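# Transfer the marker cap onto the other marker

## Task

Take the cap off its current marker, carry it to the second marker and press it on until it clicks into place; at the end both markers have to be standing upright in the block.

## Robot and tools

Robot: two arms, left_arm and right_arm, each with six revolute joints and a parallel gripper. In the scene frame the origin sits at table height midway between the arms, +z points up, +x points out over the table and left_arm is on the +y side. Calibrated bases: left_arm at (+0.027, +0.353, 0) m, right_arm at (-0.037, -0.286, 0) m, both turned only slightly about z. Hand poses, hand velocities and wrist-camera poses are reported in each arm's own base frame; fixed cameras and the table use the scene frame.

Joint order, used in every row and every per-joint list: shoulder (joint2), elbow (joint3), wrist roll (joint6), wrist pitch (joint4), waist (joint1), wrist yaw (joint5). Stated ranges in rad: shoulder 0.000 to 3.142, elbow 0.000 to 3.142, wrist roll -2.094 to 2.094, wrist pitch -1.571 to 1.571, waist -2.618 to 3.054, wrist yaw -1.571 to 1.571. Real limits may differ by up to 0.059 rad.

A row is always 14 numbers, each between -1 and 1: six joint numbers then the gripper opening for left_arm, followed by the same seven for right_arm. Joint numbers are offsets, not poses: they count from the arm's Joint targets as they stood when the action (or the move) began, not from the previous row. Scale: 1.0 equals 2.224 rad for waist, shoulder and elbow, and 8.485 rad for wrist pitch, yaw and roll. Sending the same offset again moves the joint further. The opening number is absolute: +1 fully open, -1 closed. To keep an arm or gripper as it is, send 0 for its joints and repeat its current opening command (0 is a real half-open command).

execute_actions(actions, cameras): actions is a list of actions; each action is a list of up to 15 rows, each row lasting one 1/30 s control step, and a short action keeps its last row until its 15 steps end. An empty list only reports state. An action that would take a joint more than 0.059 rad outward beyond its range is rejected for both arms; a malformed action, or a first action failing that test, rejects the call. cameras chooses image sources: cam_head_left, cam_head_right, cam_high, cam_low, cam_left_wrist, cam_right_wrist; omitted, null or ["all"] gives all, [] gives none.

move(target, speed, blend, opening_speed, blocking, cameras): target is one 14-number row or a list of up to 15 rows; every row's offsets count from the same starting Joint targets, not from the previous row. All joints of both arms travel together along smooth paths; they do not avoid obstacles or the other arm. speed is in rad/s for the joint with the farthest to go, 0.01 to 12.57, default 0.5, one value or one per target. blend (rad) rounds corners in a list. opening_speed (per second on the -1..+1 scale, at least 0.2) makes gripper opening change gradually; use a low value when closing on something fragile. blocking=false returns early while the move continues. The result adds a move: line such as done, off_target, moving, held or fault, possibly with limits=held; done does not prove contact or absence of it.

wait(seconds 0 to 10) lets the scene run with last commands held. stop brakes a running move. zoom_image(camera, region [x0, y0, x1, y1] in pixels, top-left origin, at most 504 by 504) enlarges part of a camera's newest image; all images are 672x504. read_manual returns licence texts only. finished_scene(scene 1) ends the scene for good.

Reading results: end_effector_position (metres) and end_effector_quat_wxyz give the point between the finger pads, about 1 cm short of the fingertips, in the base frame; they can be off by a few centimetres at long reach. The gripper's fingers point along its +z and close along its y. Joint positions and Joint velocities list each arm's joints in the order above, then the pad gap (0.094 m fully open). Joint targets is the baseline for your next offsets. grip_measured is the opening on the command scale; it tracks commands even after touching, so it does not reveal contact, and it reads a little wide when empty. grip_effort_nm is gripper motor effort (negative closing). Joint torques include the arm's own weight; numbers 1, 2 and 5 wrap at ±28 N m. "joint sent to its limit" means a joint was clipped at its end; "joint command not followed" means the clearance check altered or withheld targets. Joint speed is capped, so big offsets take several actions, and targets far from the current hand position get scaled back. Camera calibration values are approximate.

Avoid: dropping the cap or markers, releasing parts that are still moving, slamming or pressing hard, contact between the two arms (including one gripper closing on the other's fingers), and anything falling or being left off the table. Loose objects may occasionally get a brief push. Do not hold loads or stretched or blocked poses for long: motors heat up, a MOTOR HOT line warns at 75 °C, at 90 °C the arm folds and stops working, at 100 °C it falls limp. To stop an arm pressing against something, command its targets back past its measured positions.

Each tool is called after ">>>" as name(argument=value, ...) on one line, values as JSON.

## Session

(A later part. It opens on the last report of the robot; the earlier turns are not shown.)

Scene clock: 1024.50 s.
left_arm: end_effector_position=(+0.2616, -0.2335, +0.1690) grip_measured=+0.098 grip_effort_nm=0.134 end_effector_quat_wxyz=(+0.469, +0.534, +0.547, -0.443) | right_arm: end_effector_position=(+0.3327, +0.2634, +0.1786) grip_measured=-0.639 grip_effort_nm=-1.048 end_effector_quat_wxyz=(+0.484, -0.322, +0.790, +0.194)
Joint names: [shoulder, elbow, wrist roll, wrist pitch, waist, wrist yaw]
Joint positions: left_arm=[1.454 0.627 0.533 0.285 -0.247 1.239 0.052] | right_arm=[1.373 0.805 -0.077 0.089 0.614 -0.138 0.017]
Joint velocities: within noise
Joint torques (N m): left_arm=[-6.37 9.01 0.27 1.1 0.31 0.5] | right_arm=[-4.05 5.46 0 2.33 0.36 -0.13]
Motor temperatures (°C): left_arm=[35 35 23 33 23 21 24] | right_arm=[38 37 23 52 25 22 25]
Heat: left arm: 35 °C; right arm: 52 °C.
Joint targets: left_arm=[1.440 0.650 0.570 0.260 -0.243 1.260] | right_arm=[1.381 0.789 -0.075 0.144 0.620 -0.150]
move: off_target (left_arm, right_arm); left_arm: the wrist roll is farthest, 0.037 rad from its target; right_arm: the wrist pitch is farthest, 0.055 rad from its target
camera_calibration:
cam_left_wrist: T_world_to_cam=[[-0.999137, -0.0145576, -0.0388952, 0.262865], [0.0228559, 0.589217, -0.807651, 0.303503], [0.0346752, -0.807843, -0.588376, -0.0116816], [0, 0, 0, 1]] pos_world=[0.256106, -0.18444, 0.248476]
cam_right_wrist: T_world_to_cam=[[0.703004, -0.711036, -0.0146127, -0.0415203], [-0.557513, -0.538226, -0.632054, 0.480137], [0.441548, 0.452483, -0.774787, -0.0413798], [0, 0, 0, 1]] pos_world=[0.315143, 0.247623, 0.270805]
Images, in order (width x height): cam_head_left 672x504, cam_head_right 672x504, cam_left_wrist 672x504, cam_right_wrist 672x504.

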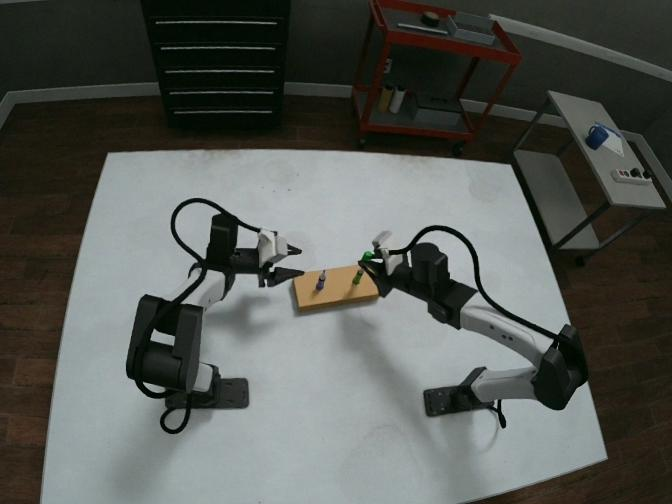

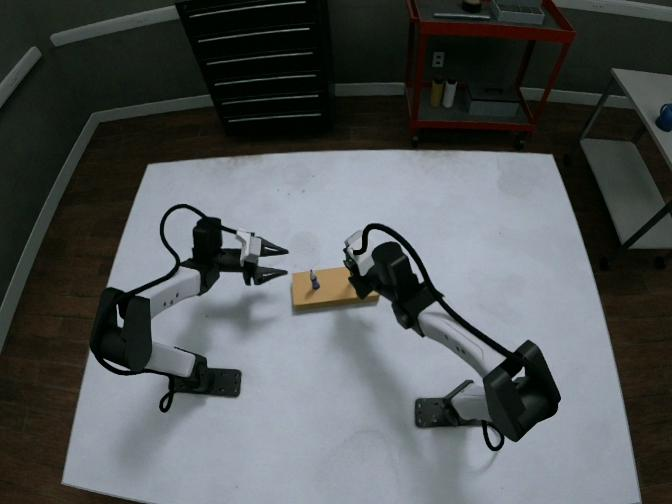

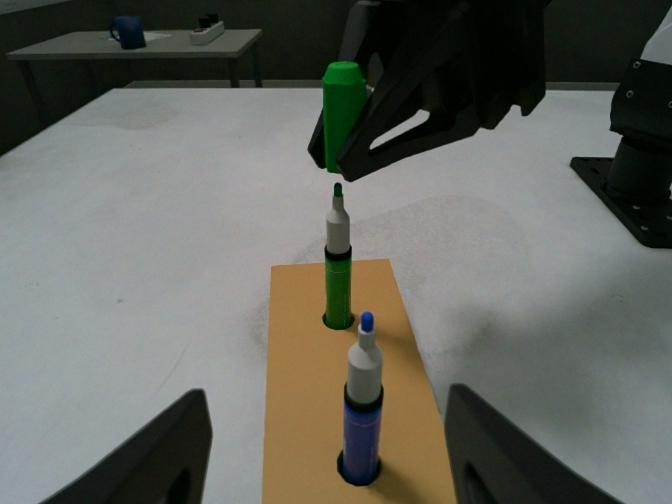

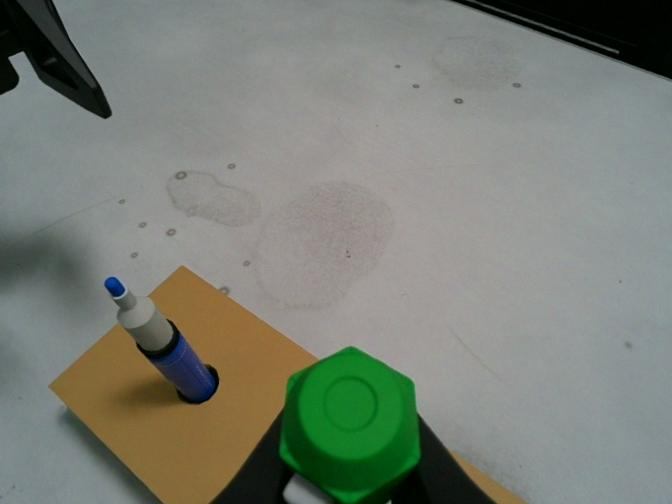

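>>> move(target=[0, 0, 0, 0, 0, 0, 0.1, 0.00719, -0.01232, 0, 0.00566, -0.00764, 0, -0.92], speed=0.15, cameras=["cam_left_wrist", "cam_head_left"])

>>> zoom_image(camera="cam_left_wrist", region=[280, 60, 400, 240])

>>> zoom_image(camera="cam_head_left", region=[335, 230, 395, 300])

Scene clock: 1050.17 s.
left_arm: end_effector_position=(+0.2616, -0.2335, +0.1690) grip_measured=+0.098 grip_effort_nm=0.134 end_effector_quat_wxyz=(+0.469, +0.534, +0.547, -0.443) | right_arm: end_effector_position=(+0.3350, +0.2623, +0.1708) grip_measured=-0.639 grip_effort_nm=-1.062 end_effector_quat_wxyz=(+0.487, -0.320, +0.789, +0.193)
Joint names: [shoulder, elbow, wrist roll, wrist pitch, waist, wrist yaw]
Joint positions: left_arm=[1.454 0.627 0.533 0.285 -0.247 1.239 0.052] | right_arm=[1.388 0.778 -0.077 0.138 0.609 -0.138 0.017]
Joint velocities: within noise
Joint torques (N m): left_arm=[-6.19 9.11 0.25 1.08 0.27 0.51] | right_arm=[-4.07 5.49 -0.01 2.29 -0.68 -0.13]
Motor temperatures (°C): left_arm=[35 36 23 33 23 21 24] | right_arm=[35 36 23 58 25 22 25]
Heat: left arm: 36 °C; right arm: 58 °C.
Joint targets: left_arm=[1.440 0.650 0.570 0.260 -0.243 1.260] | right_arm=[1.397 0.762 -0.075 0.192 0.603 -0.150]
move: off_target (left_arm, right_arm); left_arm: the wrist roll is farthest, 0.037 rad from its target; right_arm: the wrist pitch is farthest, 0.054 rad from its target
camera_calibration:
cam_left_wrist: T_world_to_cam=[[-0.999137, -0.0145576, -0.0388952, 0.262865], [0.0228559, 0.589217, -0.807651, 0.303503], [0.0346752, -0.807843, -0.588376, -0.0116816], [0, 0, 0, 1]] pos_world=[0.256106, -0.18444, 0.248476]
Images, in order (width x height): cam_head_left 672x504, cam_left_wrist 672x504.

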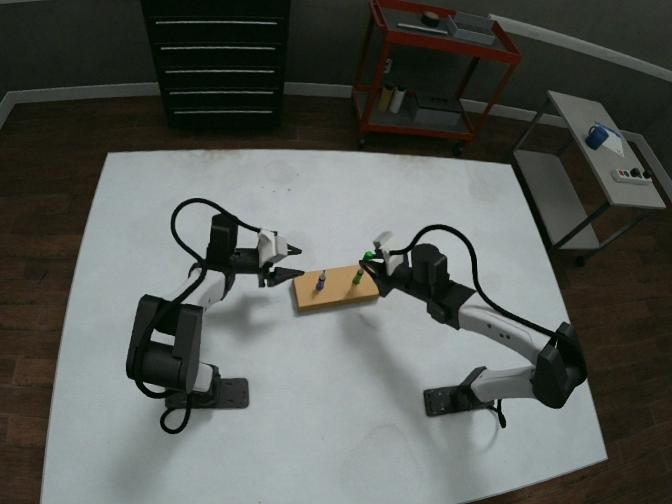

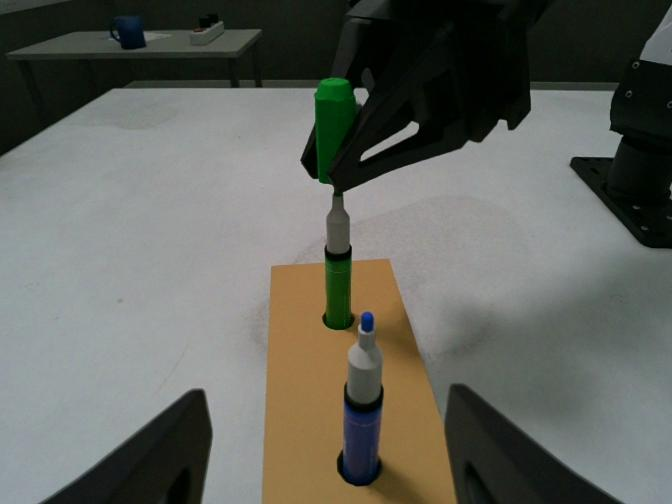

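Scaled by 2.800 from the camera's 672x504 image, which has a finer 960x720 frame.

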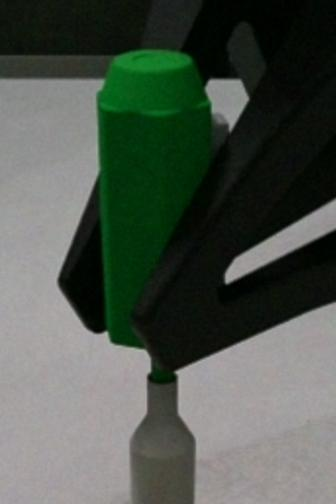

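Scaled by 7.200 from the camera's 672x504 image, which has a finer 960x720 frame.

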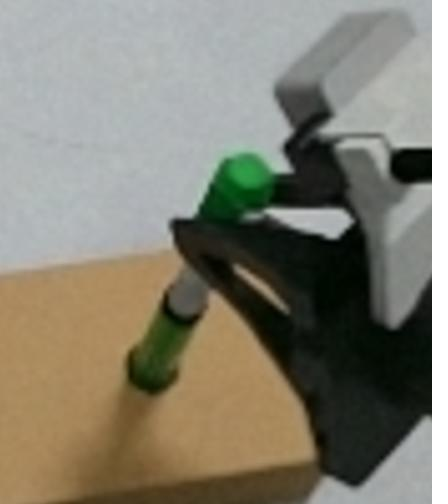

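>>> move(target=[0, 0, 0, 0, 0, 0, 0.1, 0.01686, -0.02585, 0, 0.01091, 0.0036, 0, -0.92], speed=0.12, cameras=["cam_left_wrist", "cam_head_left"])

>>> zoom_image(camera="cam_left_wrist", region=[270, 80, 420, 350])

>>> zoom_image(camera="cam_head_left", region=[335, 230, 395, 300])

Scene clock: 1077.17 s.
left_arm: end_effector_position=(+0.2616, -0.2335, +0.1690) grip_measured=+0.098 grip_effort_nm=0.125 end_effector_quat_wxyz=(+0.469, +0.534, +0.547, -0.443) | right_arm: end_effector_position=(+0.3346, +0.2620, +0.1494) grip_measured=-0.639 grip_effort_nm=-1.067 end_effector_quat_wxyz=(+0.485, -0.320, +0.790, +0.193)
Joint names: [shoulder, elbow, wrist roll, wrist pitch, waist, wrist yaw]
Joint positions: left_arm=[1.454 0.627 0.533 0.285 -0.247 1.239 0.052] | right_arm=[1.426 0.72 -0.077 0.23 0.609 -0.138 0.017]
Joint velocities: within noise
Joint torques (N m): left_arm=[-6.37 9.17 0.3 1.1 0.32 0.49] | right_arm=[-4.11 5.27 0 2.31 0.1 -0.14]
Motor temperatures (°C): left_arm=[35 36 23 33 23 21 24] | right_arm=[34 35 23 61 25 22 25]
Heat: left arm: 36 °C; right arm: 61 °C.
Joint targets: left_arm=[1.440 0.650 0.570 0.260 -0.243 1.260] | right_arm=[1.435 0.704 -0.075 0.285 0.611 -0.150]
move: off_target (left_arm, right_arm); left_arm: the wrist roll is farthest, 0.037 rad from its target; right_arm: the wrist pitch is farthest, 0.054 rad from its target
camera_calibration:
cam_left_wrist: T_world_to_cam=[[-0.999137, -0.0145576, -0.0388952, 0.262865], [0.0228559, 0.589217, -0.807651, 0.303503], [0.0346752, -0.807843, -0.588376, -0.0116816], [0, 0, 0, 1]] pos_world=[0.256106, -0.18444, 0.248476]
Images, in order (width x height): cam_head_left 672x504, cam_left_wrist 672x504.

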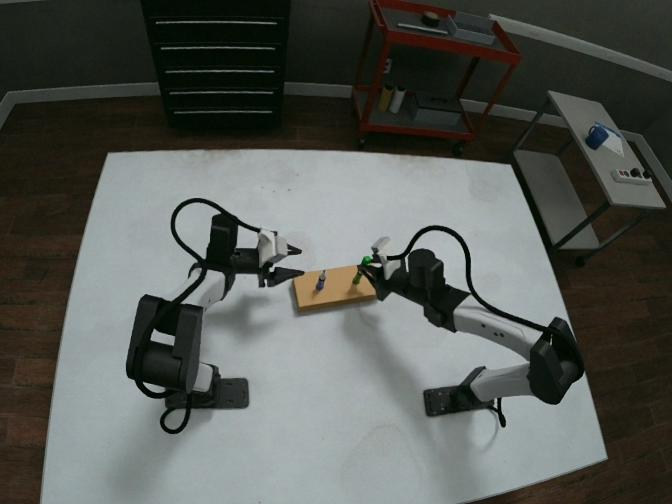

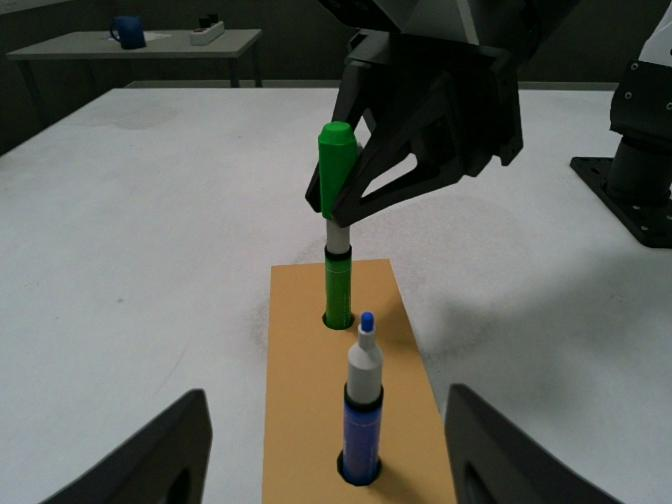

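Scaled by 1.867 from the camera's 672x504 image, which has a finer 960x720 frame.

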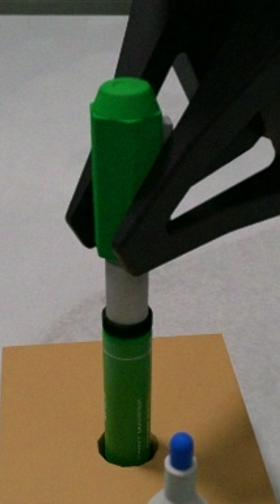

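Scaled by 7.200 from the camera's 672x504 image, which has a finer 960x720 frame.

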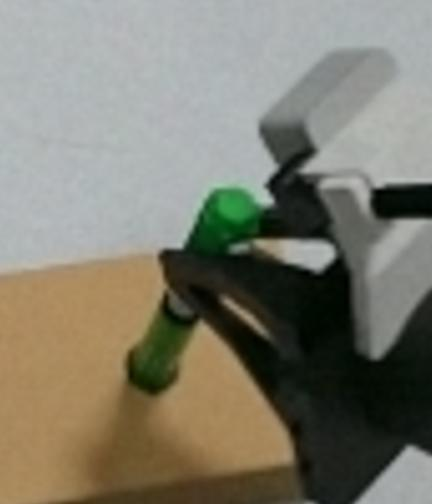

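>>> move(target=[0, 0, 0, 0, 0, 0, 0.1, 0.01484, -0.01754, 0, 0.00854, 0.0018, 0, -0.92], speed=0.1, cameras=["cam_left_wrist", "cam_head_left"])

>>> zoom_image(camera="cam_left_wrist", region=[270, 80, 420, 350])

Scene clock: 1085.87 s.
left_arm: end_effector_position=(+0.2616, -0.2335, +0.1690) grip_measured=+0.098 grip_effort_nm=0.134 end_effector_quat_wxyz=(+0.469, +0.534, +0.547, -0.443) | right_arm: end_effector_position=(+0.3344, +0.2618, +0.1345) grip_measured=-0.639 grip_effort_nm=-1.057 end_effector_quat_wxyz=(+0.485, -0.320, +0.791, +0.193)
Joint names: [shoulder, elbow, wrist roll, wrist pitch, waist, wrist yaw]
Joint positions: left_arm=[1.454 0.627 0.533 0.285 -0.247 1.239 0.052] | right_arm=[1.458 0.681 -0.077 0.299 0.609 -0.138 0.017]
Joint velocities: within noise
Joint torques (N m): left_arm=[-6.32 9.11 0.3 1.09 0.28 0.51] | right_arm=[-4.22 5 0.01 2.33 0.42 -0.15]
Motor temperatures (°C): left_arm=[35 36 23 32 23 21 24] | right_arm=[34 35 23 61 25 22 25]
Heat: left arm: 36 °C; right arm: 61 °C.
Joint targets: left_arm=[1.440 0.650 0.570 0.260 -0.243 1.260] | right_arm=[1.468 0.666 -0.075 0.357 0.615 -0.150]
move: off_target (left_arm, right_arm); left_arm: the wrist roll is farthest, 0.037 rad from its target; right_arm: the wrist pitch is farthest, 0.058 rad from its target
camera_calibration:
cam_left_wrist: T_world_to_cam=[[-0.999137, -0.0145576, -0.0388952, 0.262865], [0.0228559, 0.589217, -0.807651, 0.303503], [0.0346752, -0.807843, -0.588376, -0.0116816], [0, 0, 0, 1]] pos_world=[0.256106, -0.18444, 0.248476]
Images, in order (width x height): cam_head_left 672x504, cam_left_wrist 672x504.

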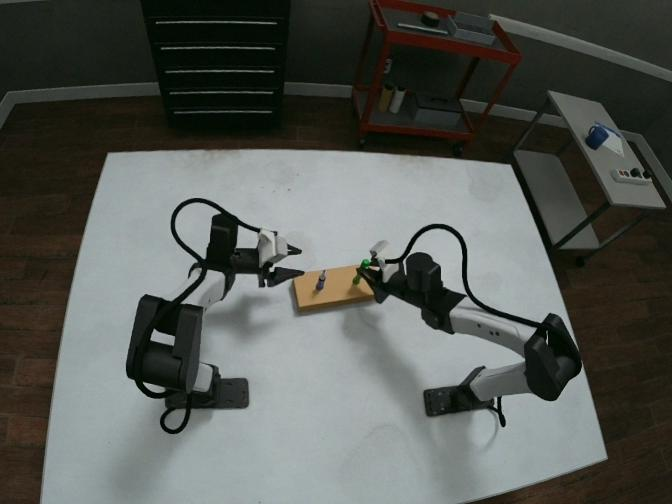

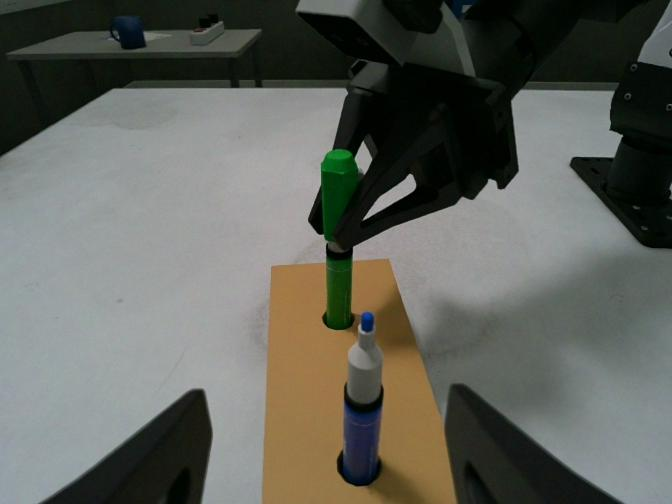

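Scaled by 1.867 from the camera's 672x504 image, which has a finer 960x720 frame.

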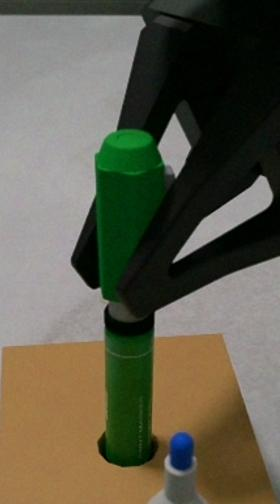

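>>> move(target=[0, 0, 0, 0, 0, 0, 0.1, 0.02428, -0.02428, 0, -0.00177, 0, 0, -0.92], speed=0.08, cameras=["cam_left_wrist"])

>>> zoom_image(camera="cam_left_wrist", region=[290, 130, 390, 350])

Scene clock: 1097.60 s.
left_arm: end_effector_position=(+0.2616, -0.2335, +0.1690) grip_measured=+0.098 grip_effort_nm=0.129 end_effector_quat_wxyz=(+0.469, +0.534, +0.547, -0.443) | right_arm: end_effector_position=(+0.3346, +0.2632, +0.1240) grip_measured=-0.639 grip_effort_nm=-1.053 end_effector_quat_wxyz=(+0.492, -0.320, +0.785, +0.197)
Joint names: [shoulder, elbow, wrist roll, wrist pitch, waist, wrist yaw]
Joint positions: left_arm=[1.454 0.627 0.533 0.285 -0.247 1.239 0.052] | right_arm=[1.492 0.643 -0.077 0.39 0.609 -0.144 0.017]
Joint velocities: within noise
Joint torques (N m): left_arm=[-6.23 9.14 0.22 1.1 0.16 0.54] | right_arm=[-2.65 3.51 0.02 1.31 0.42 -0.1]
Motor temperatures (°C): left_arm=[35 37 23 32 23 21 24] | right_arm=[33 34 23 61 25 22 25]
Heat: left arm: 37 °C; right arm: 61 °C.
Joint targets: left_arm=[1.440 0.650 0.570 0.260 -0.243 1.260] | right_arm=[1.522 0.612 -0.075 0.342 0.615 -0.150]
move: off_target (left_arm, right_arm); left_arm: the wrist roll is farthest, 0.037 rad from its target; right_arm: the wrist pitch is farthest, 0.048 rad from its target
camera_calibration:
cam_left_wrist: T_world_to_cam=[[-0.999137, -0.0145576, -0.0388952, 0.262865], [0.0228559, 0.589217, -0.807651, 0.303503], [0.0346752, -0.807843, -0.588376, -0.0116816], [0, 0, 0, 1]] pos_world=[0.256106, -0.18444, 0.248476]
Images, in order (width x height): cam_left_wrist 672x504.

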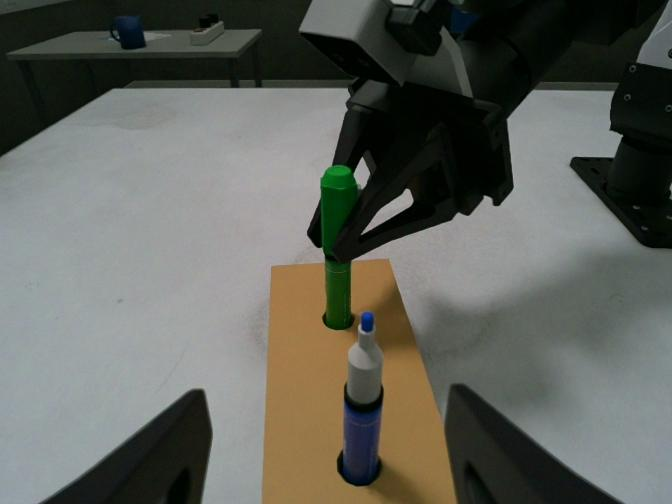

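Scaled by 2.291 from the camera's 672x504 image, which has a finer 960x720 frame.

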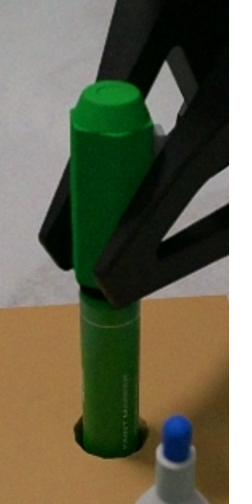

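>>> move(target=[0, 0, 0, 0, 0, 0, 0.1, 0.0243, -0.0243, 0, -0.0066, 0, 0, -0.92], speed=0.08, cameras=["cam_left_wrist"])

>>> zoom_image(camera="cam_left_wrist", region=[290, 130, 390, 350])

Scene clock: 1104.10 s.
left_arm: end_effector_position=(+0.2616, -0.2335, +0.1690) grip_measured=+0.098 grip_effort_nm=0.129 end_effector_quat_wxyz=(+0.469, +0.534, +0.547, -0.443) | right_arm: end_effector_position=(+0.3347, +0.2645, +0.1208) grip_measured=-0.639 grip_effort_nm=-1.048 end_effector_quat_wxyz=(+0.504, -0.320, +0.776, +0.203)
Joint names: [shoulder, elbow, wrist roll, wrist pitch, waist, wrist yaw]
Joint positions: left_arm=[1.454 0.627 0.533 0.285 -0.247 1.239 0.052] | right_arm=[1.514 0.61 -0.077 0.477 0.609 -0.15 0.017]
Joint velocities: within noise
Joint torques (N m): left_arm=[-6.24 8.99 0.28 1.05 0.27 0.49] | right_arm=[-0.06 1.78 0 0.01 0.44 -0.11]
Motor temperatures (°C): left_arm=[35 37 23 32 23 21 24] | right_arm=[33 34 23 58 25 22 25]
Heat: left arm: 37 °C; right arm: 58 °C.
Joint targets: left_arm=[1.440 0.650 0.570 0.260 -0.243 1.260] | right_arm=[1.576 0.557 -0.075 0.286 0.615 -0.150]
move: off_target (left_arm, right_arm); left_arm: the wrist roll is farthest, 0.037 rad from its target; right_arm: the wrist pitch is farthest, 0.191 rad from its target
camera_calibration:
cam_left_wrist: T_world_to_cam=[[-0.999137, -0.0145576, -0.0388952, 0.262865], [0.0228559, 0.589217, -0.807651, 0.303503], [0.0346752, -0.807843, -0.588376, -0.0116816], [0, 0, 0, 1]] pos_world=[0.256106, -0.18444, 0.248476]
Images, in order (width x height): cam_left_wrist 672x504.

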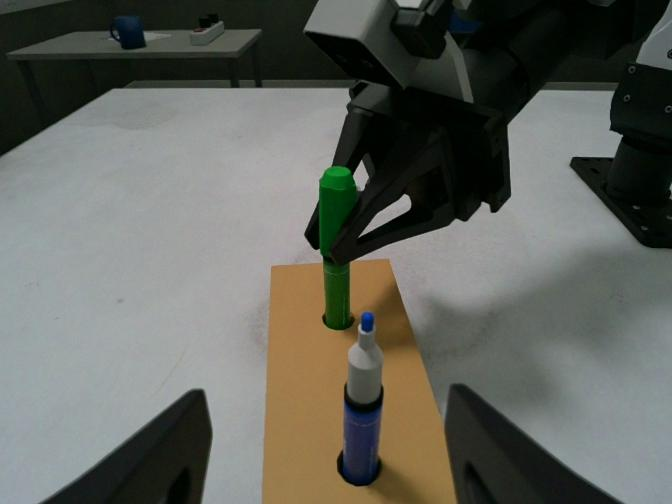

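Scaled by 2.291 from the camera's 672x504 image, which has a finer 960x720 frame.

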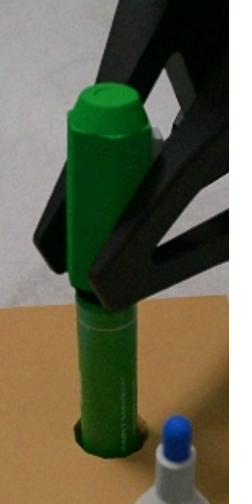

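>>> zoom_image(camera="cam_high", region=[260, 190, 380, 310])

This scene's latest camera images include none from cam_high. They are from: cam_left_wrist. cam_high's image comes with the result of a call that names it in "cameras".

>>> move(target=[0, 0, 0, 0, 0, 0, 0.1, 0.0135, -0.0135, 0, -0.0130, 0, 0, -0.92], speed=0.12, cameras=["cam_left_wrist", "cam_high"])

>>> zoom_image(camera="cam_high", region=[260, 190, 380, 310])

>>> zoom_image(camera="cam_left_wrist", region=[290, 130, 390, 350])

Scene clock: 1147.50 s.
left_arm: end_effector_position=(+0.2616, -0.2335, +0.1690) grip_measured=+0.098 grip_effort_nm=0.129 end_effector_quat_wxyz=(+0.469, +0.534, +0.547, -0.443) | right_arm: end_effector_position=(+0.3318, +0.2628, +0.1102) grip_measured=-0.639 grip_effort_nm=-1.057 end_effector_quat_wxyz=(+0.494, -0.322, +0.782, +0.201)
Joint names: [shoulder, elbow, wrist roll, wrist pitch, waist, wrist yaw]
Joint positions: left_arm=[1.454 0.627 0.533 0.285 -0.247 1.239 0.052] | right_arm=[1.527 0.597 -0.077 0.479 0.609 -0.151 0.017]
Joint velocities: within noise
Joint torques (N m): left_arm=[-6.12 9.2 0.24 1.07 0.43 0.53] | right_arm=[1.33 0.44 -0.01 -1.06 0.42 -0.11]
Motor temperatures (°C): left_arm=[35 37 23 32 23 21 23] | right_arm=[30 31 23 47 25 22 26]
Heat: left arm: 37 °C; right arm: 47 °C.
Joint targets: left_arm=[1.440 0.650 0.570 0.260 -0.243 1.260] | right_arm=[1.606 0.527 -0.075 0.176 0.615 -0.150]
move: off_target (left_arm, right_arm); left_arm: the wrist roll is farthest, 0.037 rad from its target; right_arm: the wrist pitch is farthest, 0.303 rad from its target
camera_calibration:
cam_left_wrist: T_world_to_cam=[[-0.999137, -0.0145576, -0.0388952, 0.262865], [0.0228559, 0.589217, -0.807651, 0.303503], [0.0346752, -0.807843, -0.588376, -0.0116816], [0, 0, 0, 1]] pos_world=[0.256106, -0.18444, 0.248476]
Images, in order (width x height): cam_high 672x504, cam_left_wrist 672x504.

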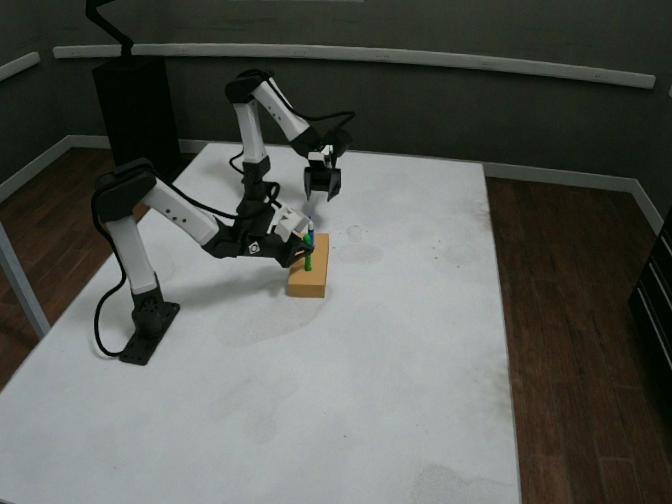

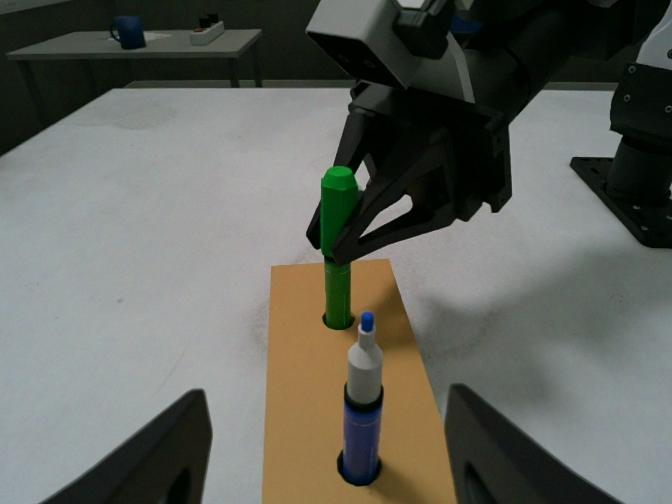

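Scaled by 4.200 from the camera's 672x504 image, which has a finer 960x720 frame.

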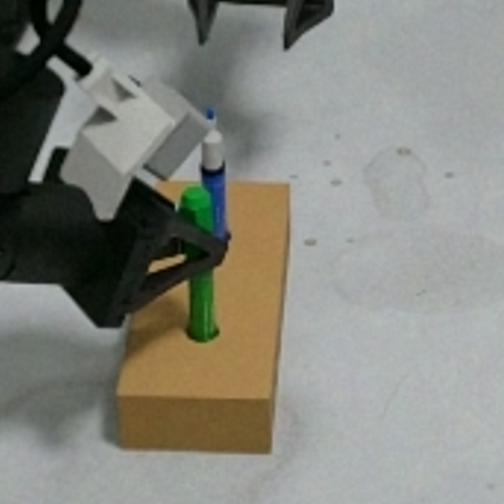

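Scaled by 2.291 from the camera's 672x504 image, which has a finer 960x720 frame.

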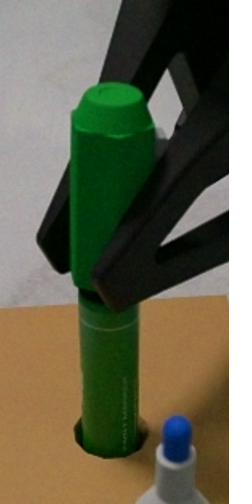

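>>> move(target=[0, 0, 0, 0, 0, 0, 0.1, 0.0180, -0.0160, 0, -0.0150, 0, 0, -0.92], speed=0.15, cameras=["cam_left_wrist", "cam_high"])

>>> zoom_image(camera="cam_left_wrist", region=[290, 130, 390, 350])

Scene clock: 1164.63 s.
left_arm: end_effector_position=(+0.2616, -0.2335, +0.1690) grip_measured=+0.098 grip_effort_nm=0.129 end_effector_quat_wxyz=(+0.469, +0.534, +0.547, -0.443) | right_arm: end_effector_position=(+0.3305, +0.2619, +0.1054) grip_measured=-0.639 grip_effort_nm=-1.053 end_effector_quat_wxyz=(+0.489, -0.322, +0.785, +0.200)
Joint names: [shoulder, elbow, wrist roll, wrist pitch, waist, wrist yaw]
Joint positions: left_arm=[1.454 0.627 0.533 0.285 -0.247 1.239 0.052] | right_arm=[1.533 0.591 -0.077 0.479 0.609 -0.151 0.017]
Joint velocities: within noise
Joint torques (N m): left_arm=[-6.34 9.16 0.24 1.08 0.23 0.49] | right_arm=[4.01 -2.03 0.01 -2.36 0.39 -0.11]
Motor temperatures (°C): left_arm=[35 37 23 32 23 21 23] | right_arm=[29 30 23 47 25 22 26]
Heat: left arm: 37 °C; right arm: 47 °C.
Joint targets: left_arm=[1.440 0.650 0.570 0.260 -0.243 1.260] | right_arm=[1.646 0.492 -0.075 0.049 0.615 -0.150]
move: off_target (left_arm, right_arm); left_arm: the wrist roll is farthest, 0.037 rad from its target; right_arm: the wrist pitch is farthest, 0.430 rad from its target
camera_calibration:
cam_left_wrist: T_world_to_cam=[[-0.999137, -0.0145576, -0.0388952, 0.262865], [0.0228559, 0.589217, -0.807651, 0.303503], [0.0346752, -0.807843, -0.588376, -0.0116816], [0, 0, 0, 1]] pos_world=[0.256106, -0.18444, 0.248476]
Images, in order (width x height): cam_high 672x504, cam_left_wrist 672x504.

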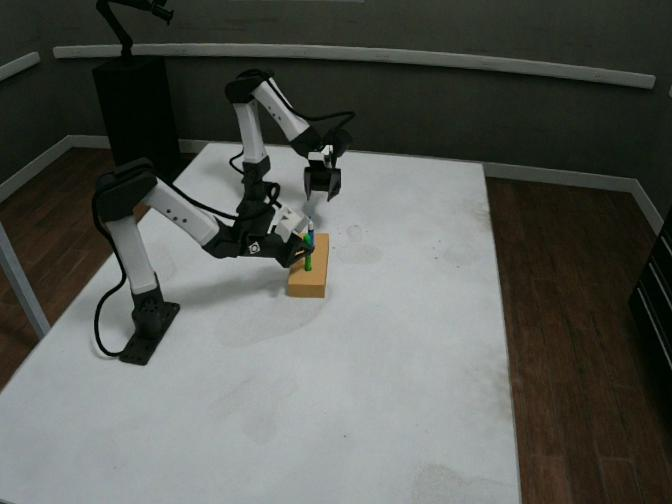

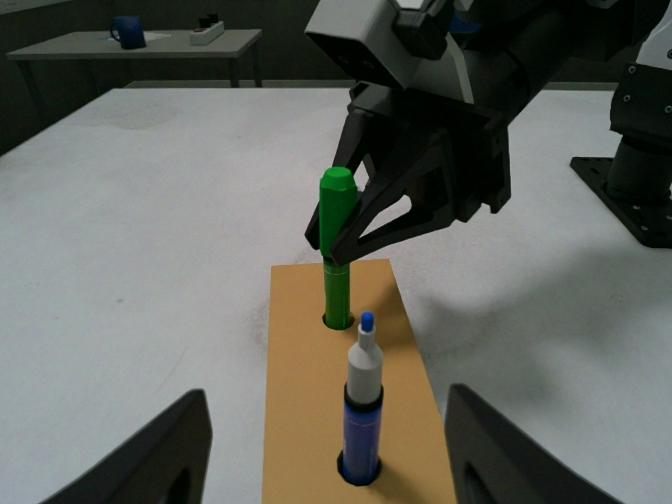

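Scaled by 2.291 from the camera's 672x504 image, which has a finer 960x720 frame.

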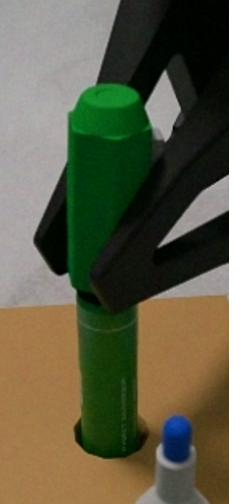

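>>> move(target=[[0, 0, 0, 0, 0, 0, 0.1, -0.07194, 0.07374, 0, 0.04078, 0, 0, -0.92], [0, 0, 0, 0, 0, 0, 0.1, -0.08588, 0.08903, 0, 0.03489, 0, 0, -0.92]], speed=[0.3, 0.1], cameras=["cam_left_wrist", "cam_high"])

>>> zoom_image(camera="cam_left_wrist", region=[290, 130, 390, 350])

Scene clock: 1175.70 s.
left_arm: end_effector_position=(+0.2616, -0.2335, +0.1690) grip_measured=+0.098 grip_effort_nm=0.139 end_effector_quat_wxyz=(+0.469, +0.534, +0.547, -0.443) | right_arm: end_effector_position=(+0.3367, +0.2641, +0.1353) grip_measured=-0.639 grip_effort_nm=-1.048 end_effector_quat_wxyz=(+0.500, -0.319, +0.781, +0.198)
Joint names: [shoulder, elbow, wrist roll, wrist pitch, waist, wrist yaw]
Joint positions: left_arm=[1.454 0.627 0.533 0.285 -0.247 1.239 0.052] | right_arm=[1.474 0.66 -0.077 0.374 0.609 -0.141 0.017]
Joint velocities: within noise
Joint torques (N m): left_arm=[-6.22 9.09 0.27 1.06 0.2 0.52] | right_arm=[-6.45 8.62 0.01 1.51 0.32 -0.1]
Motor temperatures (°C): left_arm=[35 37 23 32 23 21 23] | right_arm=[30 30 23 49 25 22 26]
Heat: left arm: 37 °C; right arm: 49 °C.
Joint targets: left_arm=[1.440 0.650 0.570 0.260 -0.243 1.260] | right_arm=[1.455 0.690 -0.075 0.345 0.615 -0.150]
move: off_target (left_arm); left_arm: the wrist roll is farthest, 0.037 rad from its target
camera_calibration:
cam_left_wrist: T_world_to_cam=[[-0.999137, -0.0145576, -0.0388952, 0.262865], [0.0228559, 0.589217, -0.807651, 0.303503], [0.0346752, -0.807843, -0.588376, -0.0116816], [0, 0, 0, 1]] pos_world=[0.256106, -0.18444, 0.248476]
Images, in order (width x height): cam_high 672x504, cam_left_wrist 672x504.

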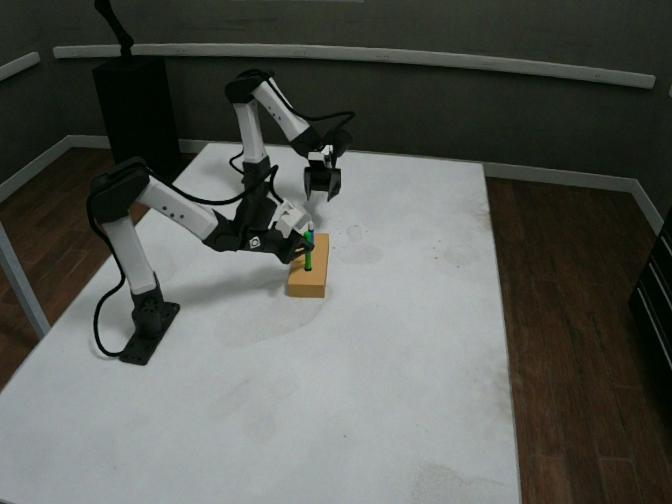

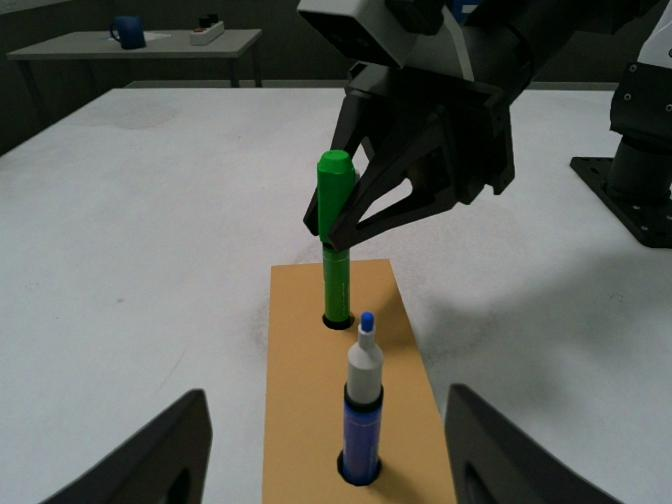

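Scaled by 2.291 from the camera's 672x504 image, which has a finer 960x720 frame.

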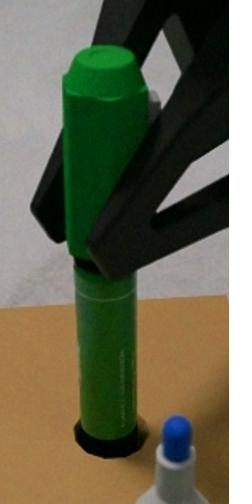

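>>> move(target=[[0, 0, 0, 0, 0, 0, 0.1, 0.01754, -0.02068, 0, 0.00648, 0, 0, -0.92], [0, 0, 0, 0, 0, 0, 0.1, 0.01754, -0.02068, 0, 0.00648, 0, 0, -0.1]], speed=0.12, opening_speed=0.5, cameras=["cam_left_wrist", "cam_high"])

Scene clock: 1193.73 s.
left_arm: end_effector_position=(+0.2616, -0.2335, +0.1690) grip_measured=+0.098 grip_effort_nm=0.134 end_effector_quat_wxyz=(+0.469, +0.534, +0.547, -0.443) | right_arm: end_effector_position=(+0.3369, +0.2642, +0.1308) grip_measured=-0.102 grip_effort_nm=0.061 end_effector_quat_wxyz=(+0.496, -0.319, +0.784, +0.197)
Joint names: [shoulder, elbow, wrist roll, wrist pitch, waist, wrist yaw]
Joint positions: left_arm=[1.454 0.627 0.533 0.285 -0.247 1.239 0.052] | right_arm=[1.485 0.66 -0.077 0.374 0.609 -0.141 0.042]
Joint velocities: within noise
Joint torques (N m): left_arm=[-6.32 9.24 0.28 1.08 0.35 0.51] | right_arm=[-4.34 4.88 0 2.04 0.34 -0.11]
Motor temperatures (°C): left_arm=[35 37 23 32 23 21 23] | right_arm=[31 33 23 48 25 22 26]
Heat: left arm: 37 °C; right arm: 48 °C.
Joint targets: left_arm=[1.440 0.650 0.570 0.260 -0.243 1.260] | right_arm=[1.494 0.644 -0.075 0.400 0.615 -0.150]
move: off_target (left_arm); left_arm: the wrist roll is farthest, 0.037 rad from its target
camera_calibration:
cam_left_wrist: T_world_to_cam=[[-0.999137, -0.0145576, -0.0388952, 0.262865], [0.0228559, 0.589217, -0.807651, 0.303503], [0.0346752, -0.807843, -0.588376, -0.0116816], [0, 0, 0, 1]] pos_world=[0.256106, -0.18444, 0.248476]
Images, in order (width x height): cam_high 672x504, cam_left_wrist 672x504.

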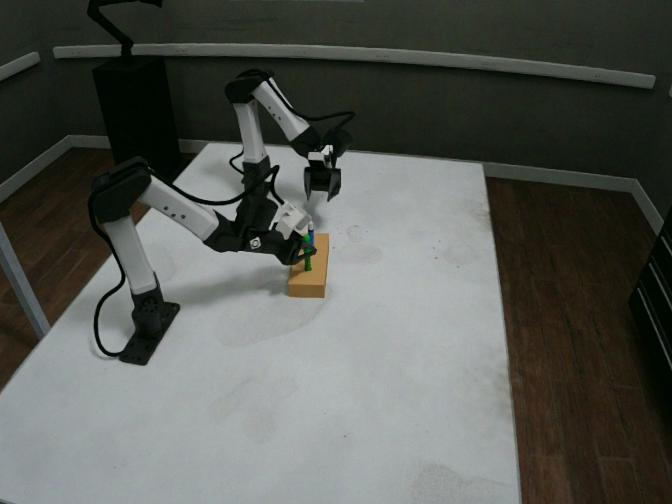

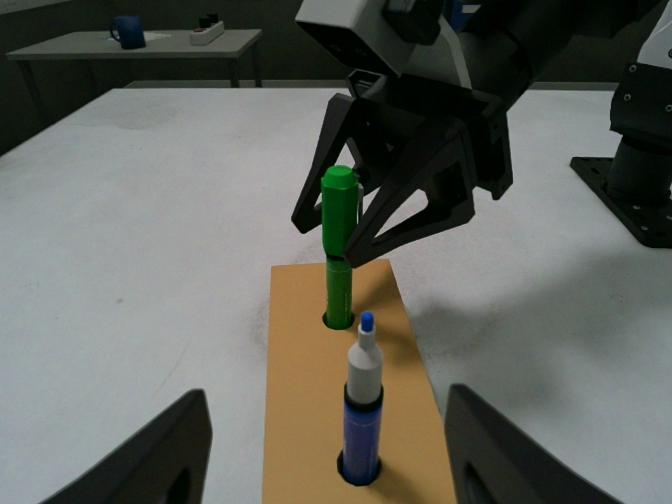

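>>> move(target=[[0, 0, 0, 0, 0, 0, 0.1, -0.09623, -0.02608, 0, -0.01827, -0.00809, 0, -0.1], [0, 0, 0, 0, 0, 0, 0.1, -0.18795, -0.04452, 0, -0.037, -0.01529, 0, -0.1]], speed=[0.25, 0.4], blend=[0.03, 0])

>>> zoom_image(camera="cam_left_wrist", region=[280, 130, 420, 350])

>>> zoom_image(camera="cam_high", region=[260, 190, 380, 310])

>>> zoom_image(camera="cam_head_right", region=[270, 240, 400, 330])

Scene clock: 1201.10 s.
left_arm: end_effector_position=(+0.2616, -0.2335, +0.1690) grip_measured=+0.098 grip_effort_nm=0.129 end_effector_quat_wxyz=(+0.469, +0.534, +0.547, -0.443) | right_arm: end_effector_position=(+0.2899, +0.2218, +0.1829) grip_measured=-0.102 grip_effort_nm=0.066 end_effector_quat_wxyz=(+0.520, -0.307, +0.772, +0.196)
Joint names: [shoulder, elbow, wrist roll, wrist pitch, waist, wrist yaw]
Joint positions: left_arm=[1.454 0.627 0.533 0.285 -0.247 1.239 0.052] | right_arm=[1.084 0.564 -0.077 0.124 0.587 -0.141 0.042]
Joint velocities: within noise
Joint torques (N m): left_arm=[-6.35 9.02 0.25 1.09 0.14 0.48] | right_arm=[-3.25 5.3 0.01 1.41 -0.73 -0.11]
Motor temperatures (°C): left_arm=[35 38 23 32 23 21 23] | right_arm=[32 33 23 49 25 22 25]
Heat: left arm: 38 °C; right arm: 49 °C.
Joint targets: left_arm=[1.440 0.650 0.570 0.260 -0.243 1.260] | right_arm=[1.076 0.545 -0.075 0.086 0.581 -0.150]
move: off_target (left_arm, right_arm); left_arm: the wrist roll is farthest, 0.037 rad from its target; right_arm: the wrist pitch is farthest, 0.038 rad from its target
camera_calibration:
cam_left_wrist: T_world_to_cam=[[-0.999137, -0.0145576, -0.0388952, 0.262865], [0.0228559, 0.589217, -0.807651, 0.303503], [0.0346752, -0.807843, -0.588376, -0.0116816], [0, 0, 0, 1]] pos_world=[0.256106, -0.18444, 0.248476]
cam_right_wrist: T_world_to_cam=[[0.686093, -0.727511, -0.00202962, -0.0348001], [-0.525123, -0.493293, -0.693475, 0.428479], [0.503509, 0.476854, -0.720478, -0.0335426], [0, 0, 0, 1]] pos_world=[0.26577, 0.202043, 0.272902]

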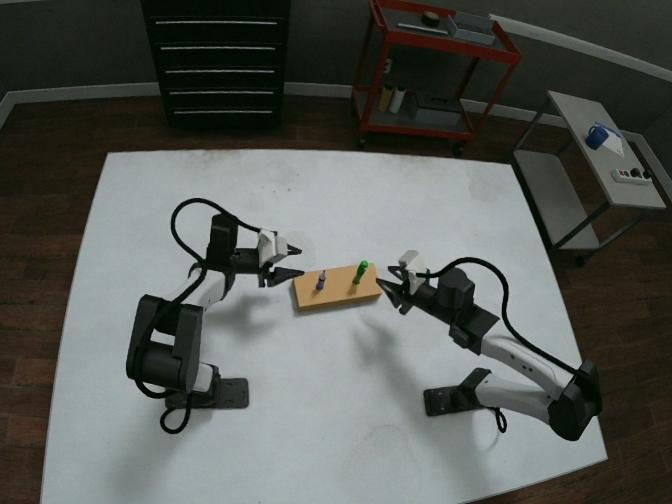

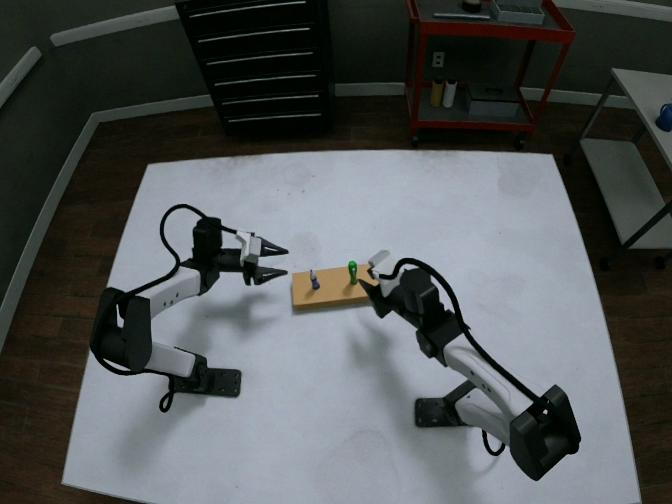

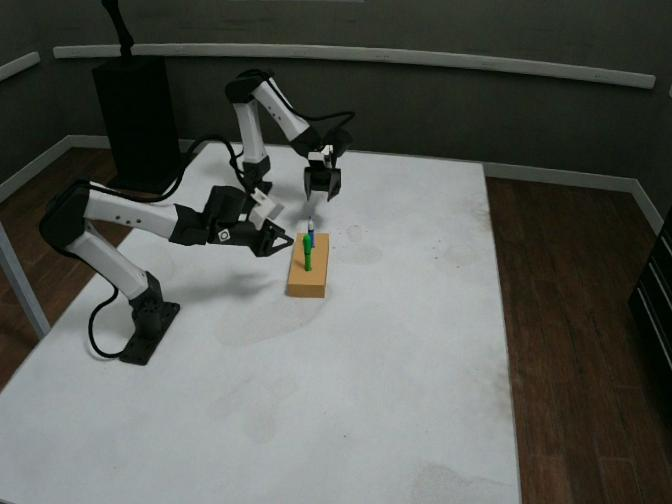

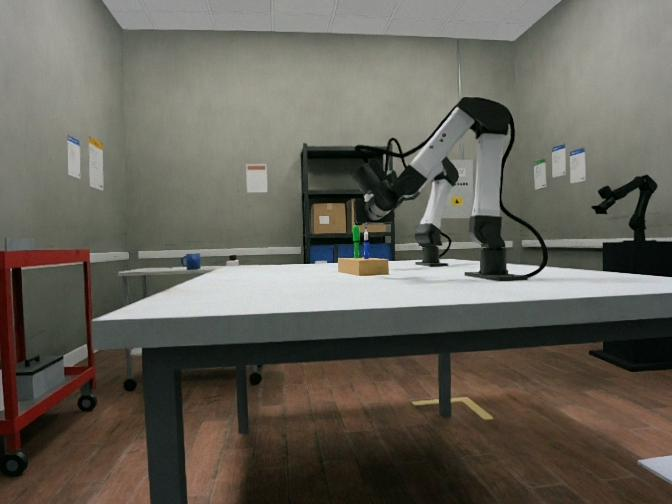

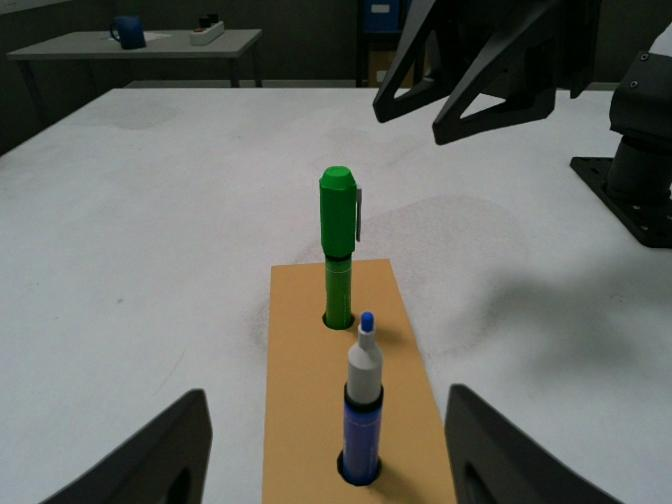

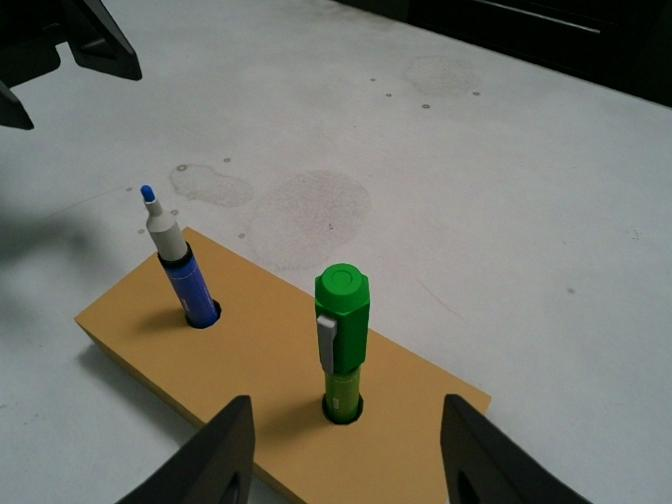

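Scaled by 2.291 from the camera's 672x504 image, which has a finer 960x720 frame.

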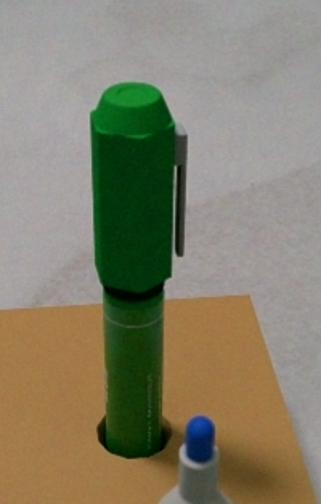

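Scaled by 4.200 from the camera's 672x504 image, which has a finer 960x720 frame.

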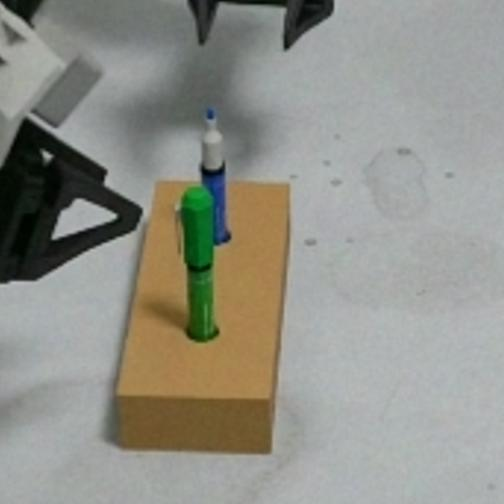

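Scaled by 3.877 from the camera's 672x504 image, which has a finer 960x720 frame.

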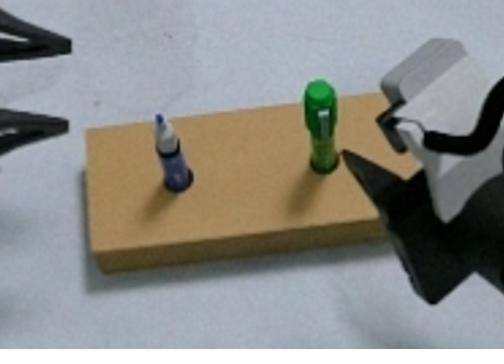

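>>> zoom_image(camera="cam_left_wrist", region=[310, 225, 370, 285])

>>> zoom_image(camera="cam_right_wrist", region=[300, 330, 390, 440])

>>> zoom_image(camera="cam_low", region=[335, 215, 395, 285])

Scaled by 8.400 from the camera's 672x504 image, which has a finer 960x720 frame.

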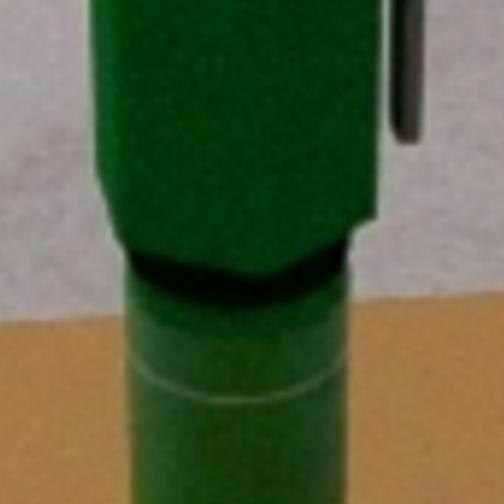

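Scaled by 4.582 from the camera's 672x504 image, which has a finer 960x720 frame.

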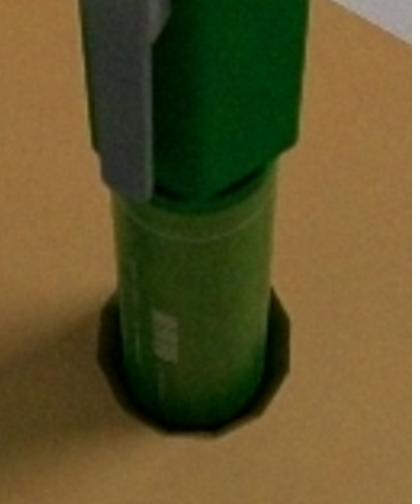

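Scaled by 7.200 from the camera's 672x504 image, which has a finer 960x720 frame.

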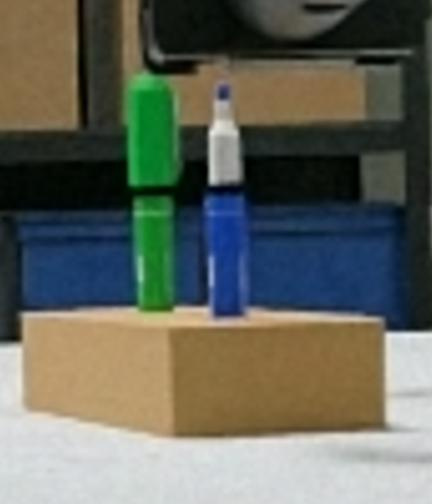

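>>> finished_scene(scene=1)

The scene is finished: the task was done.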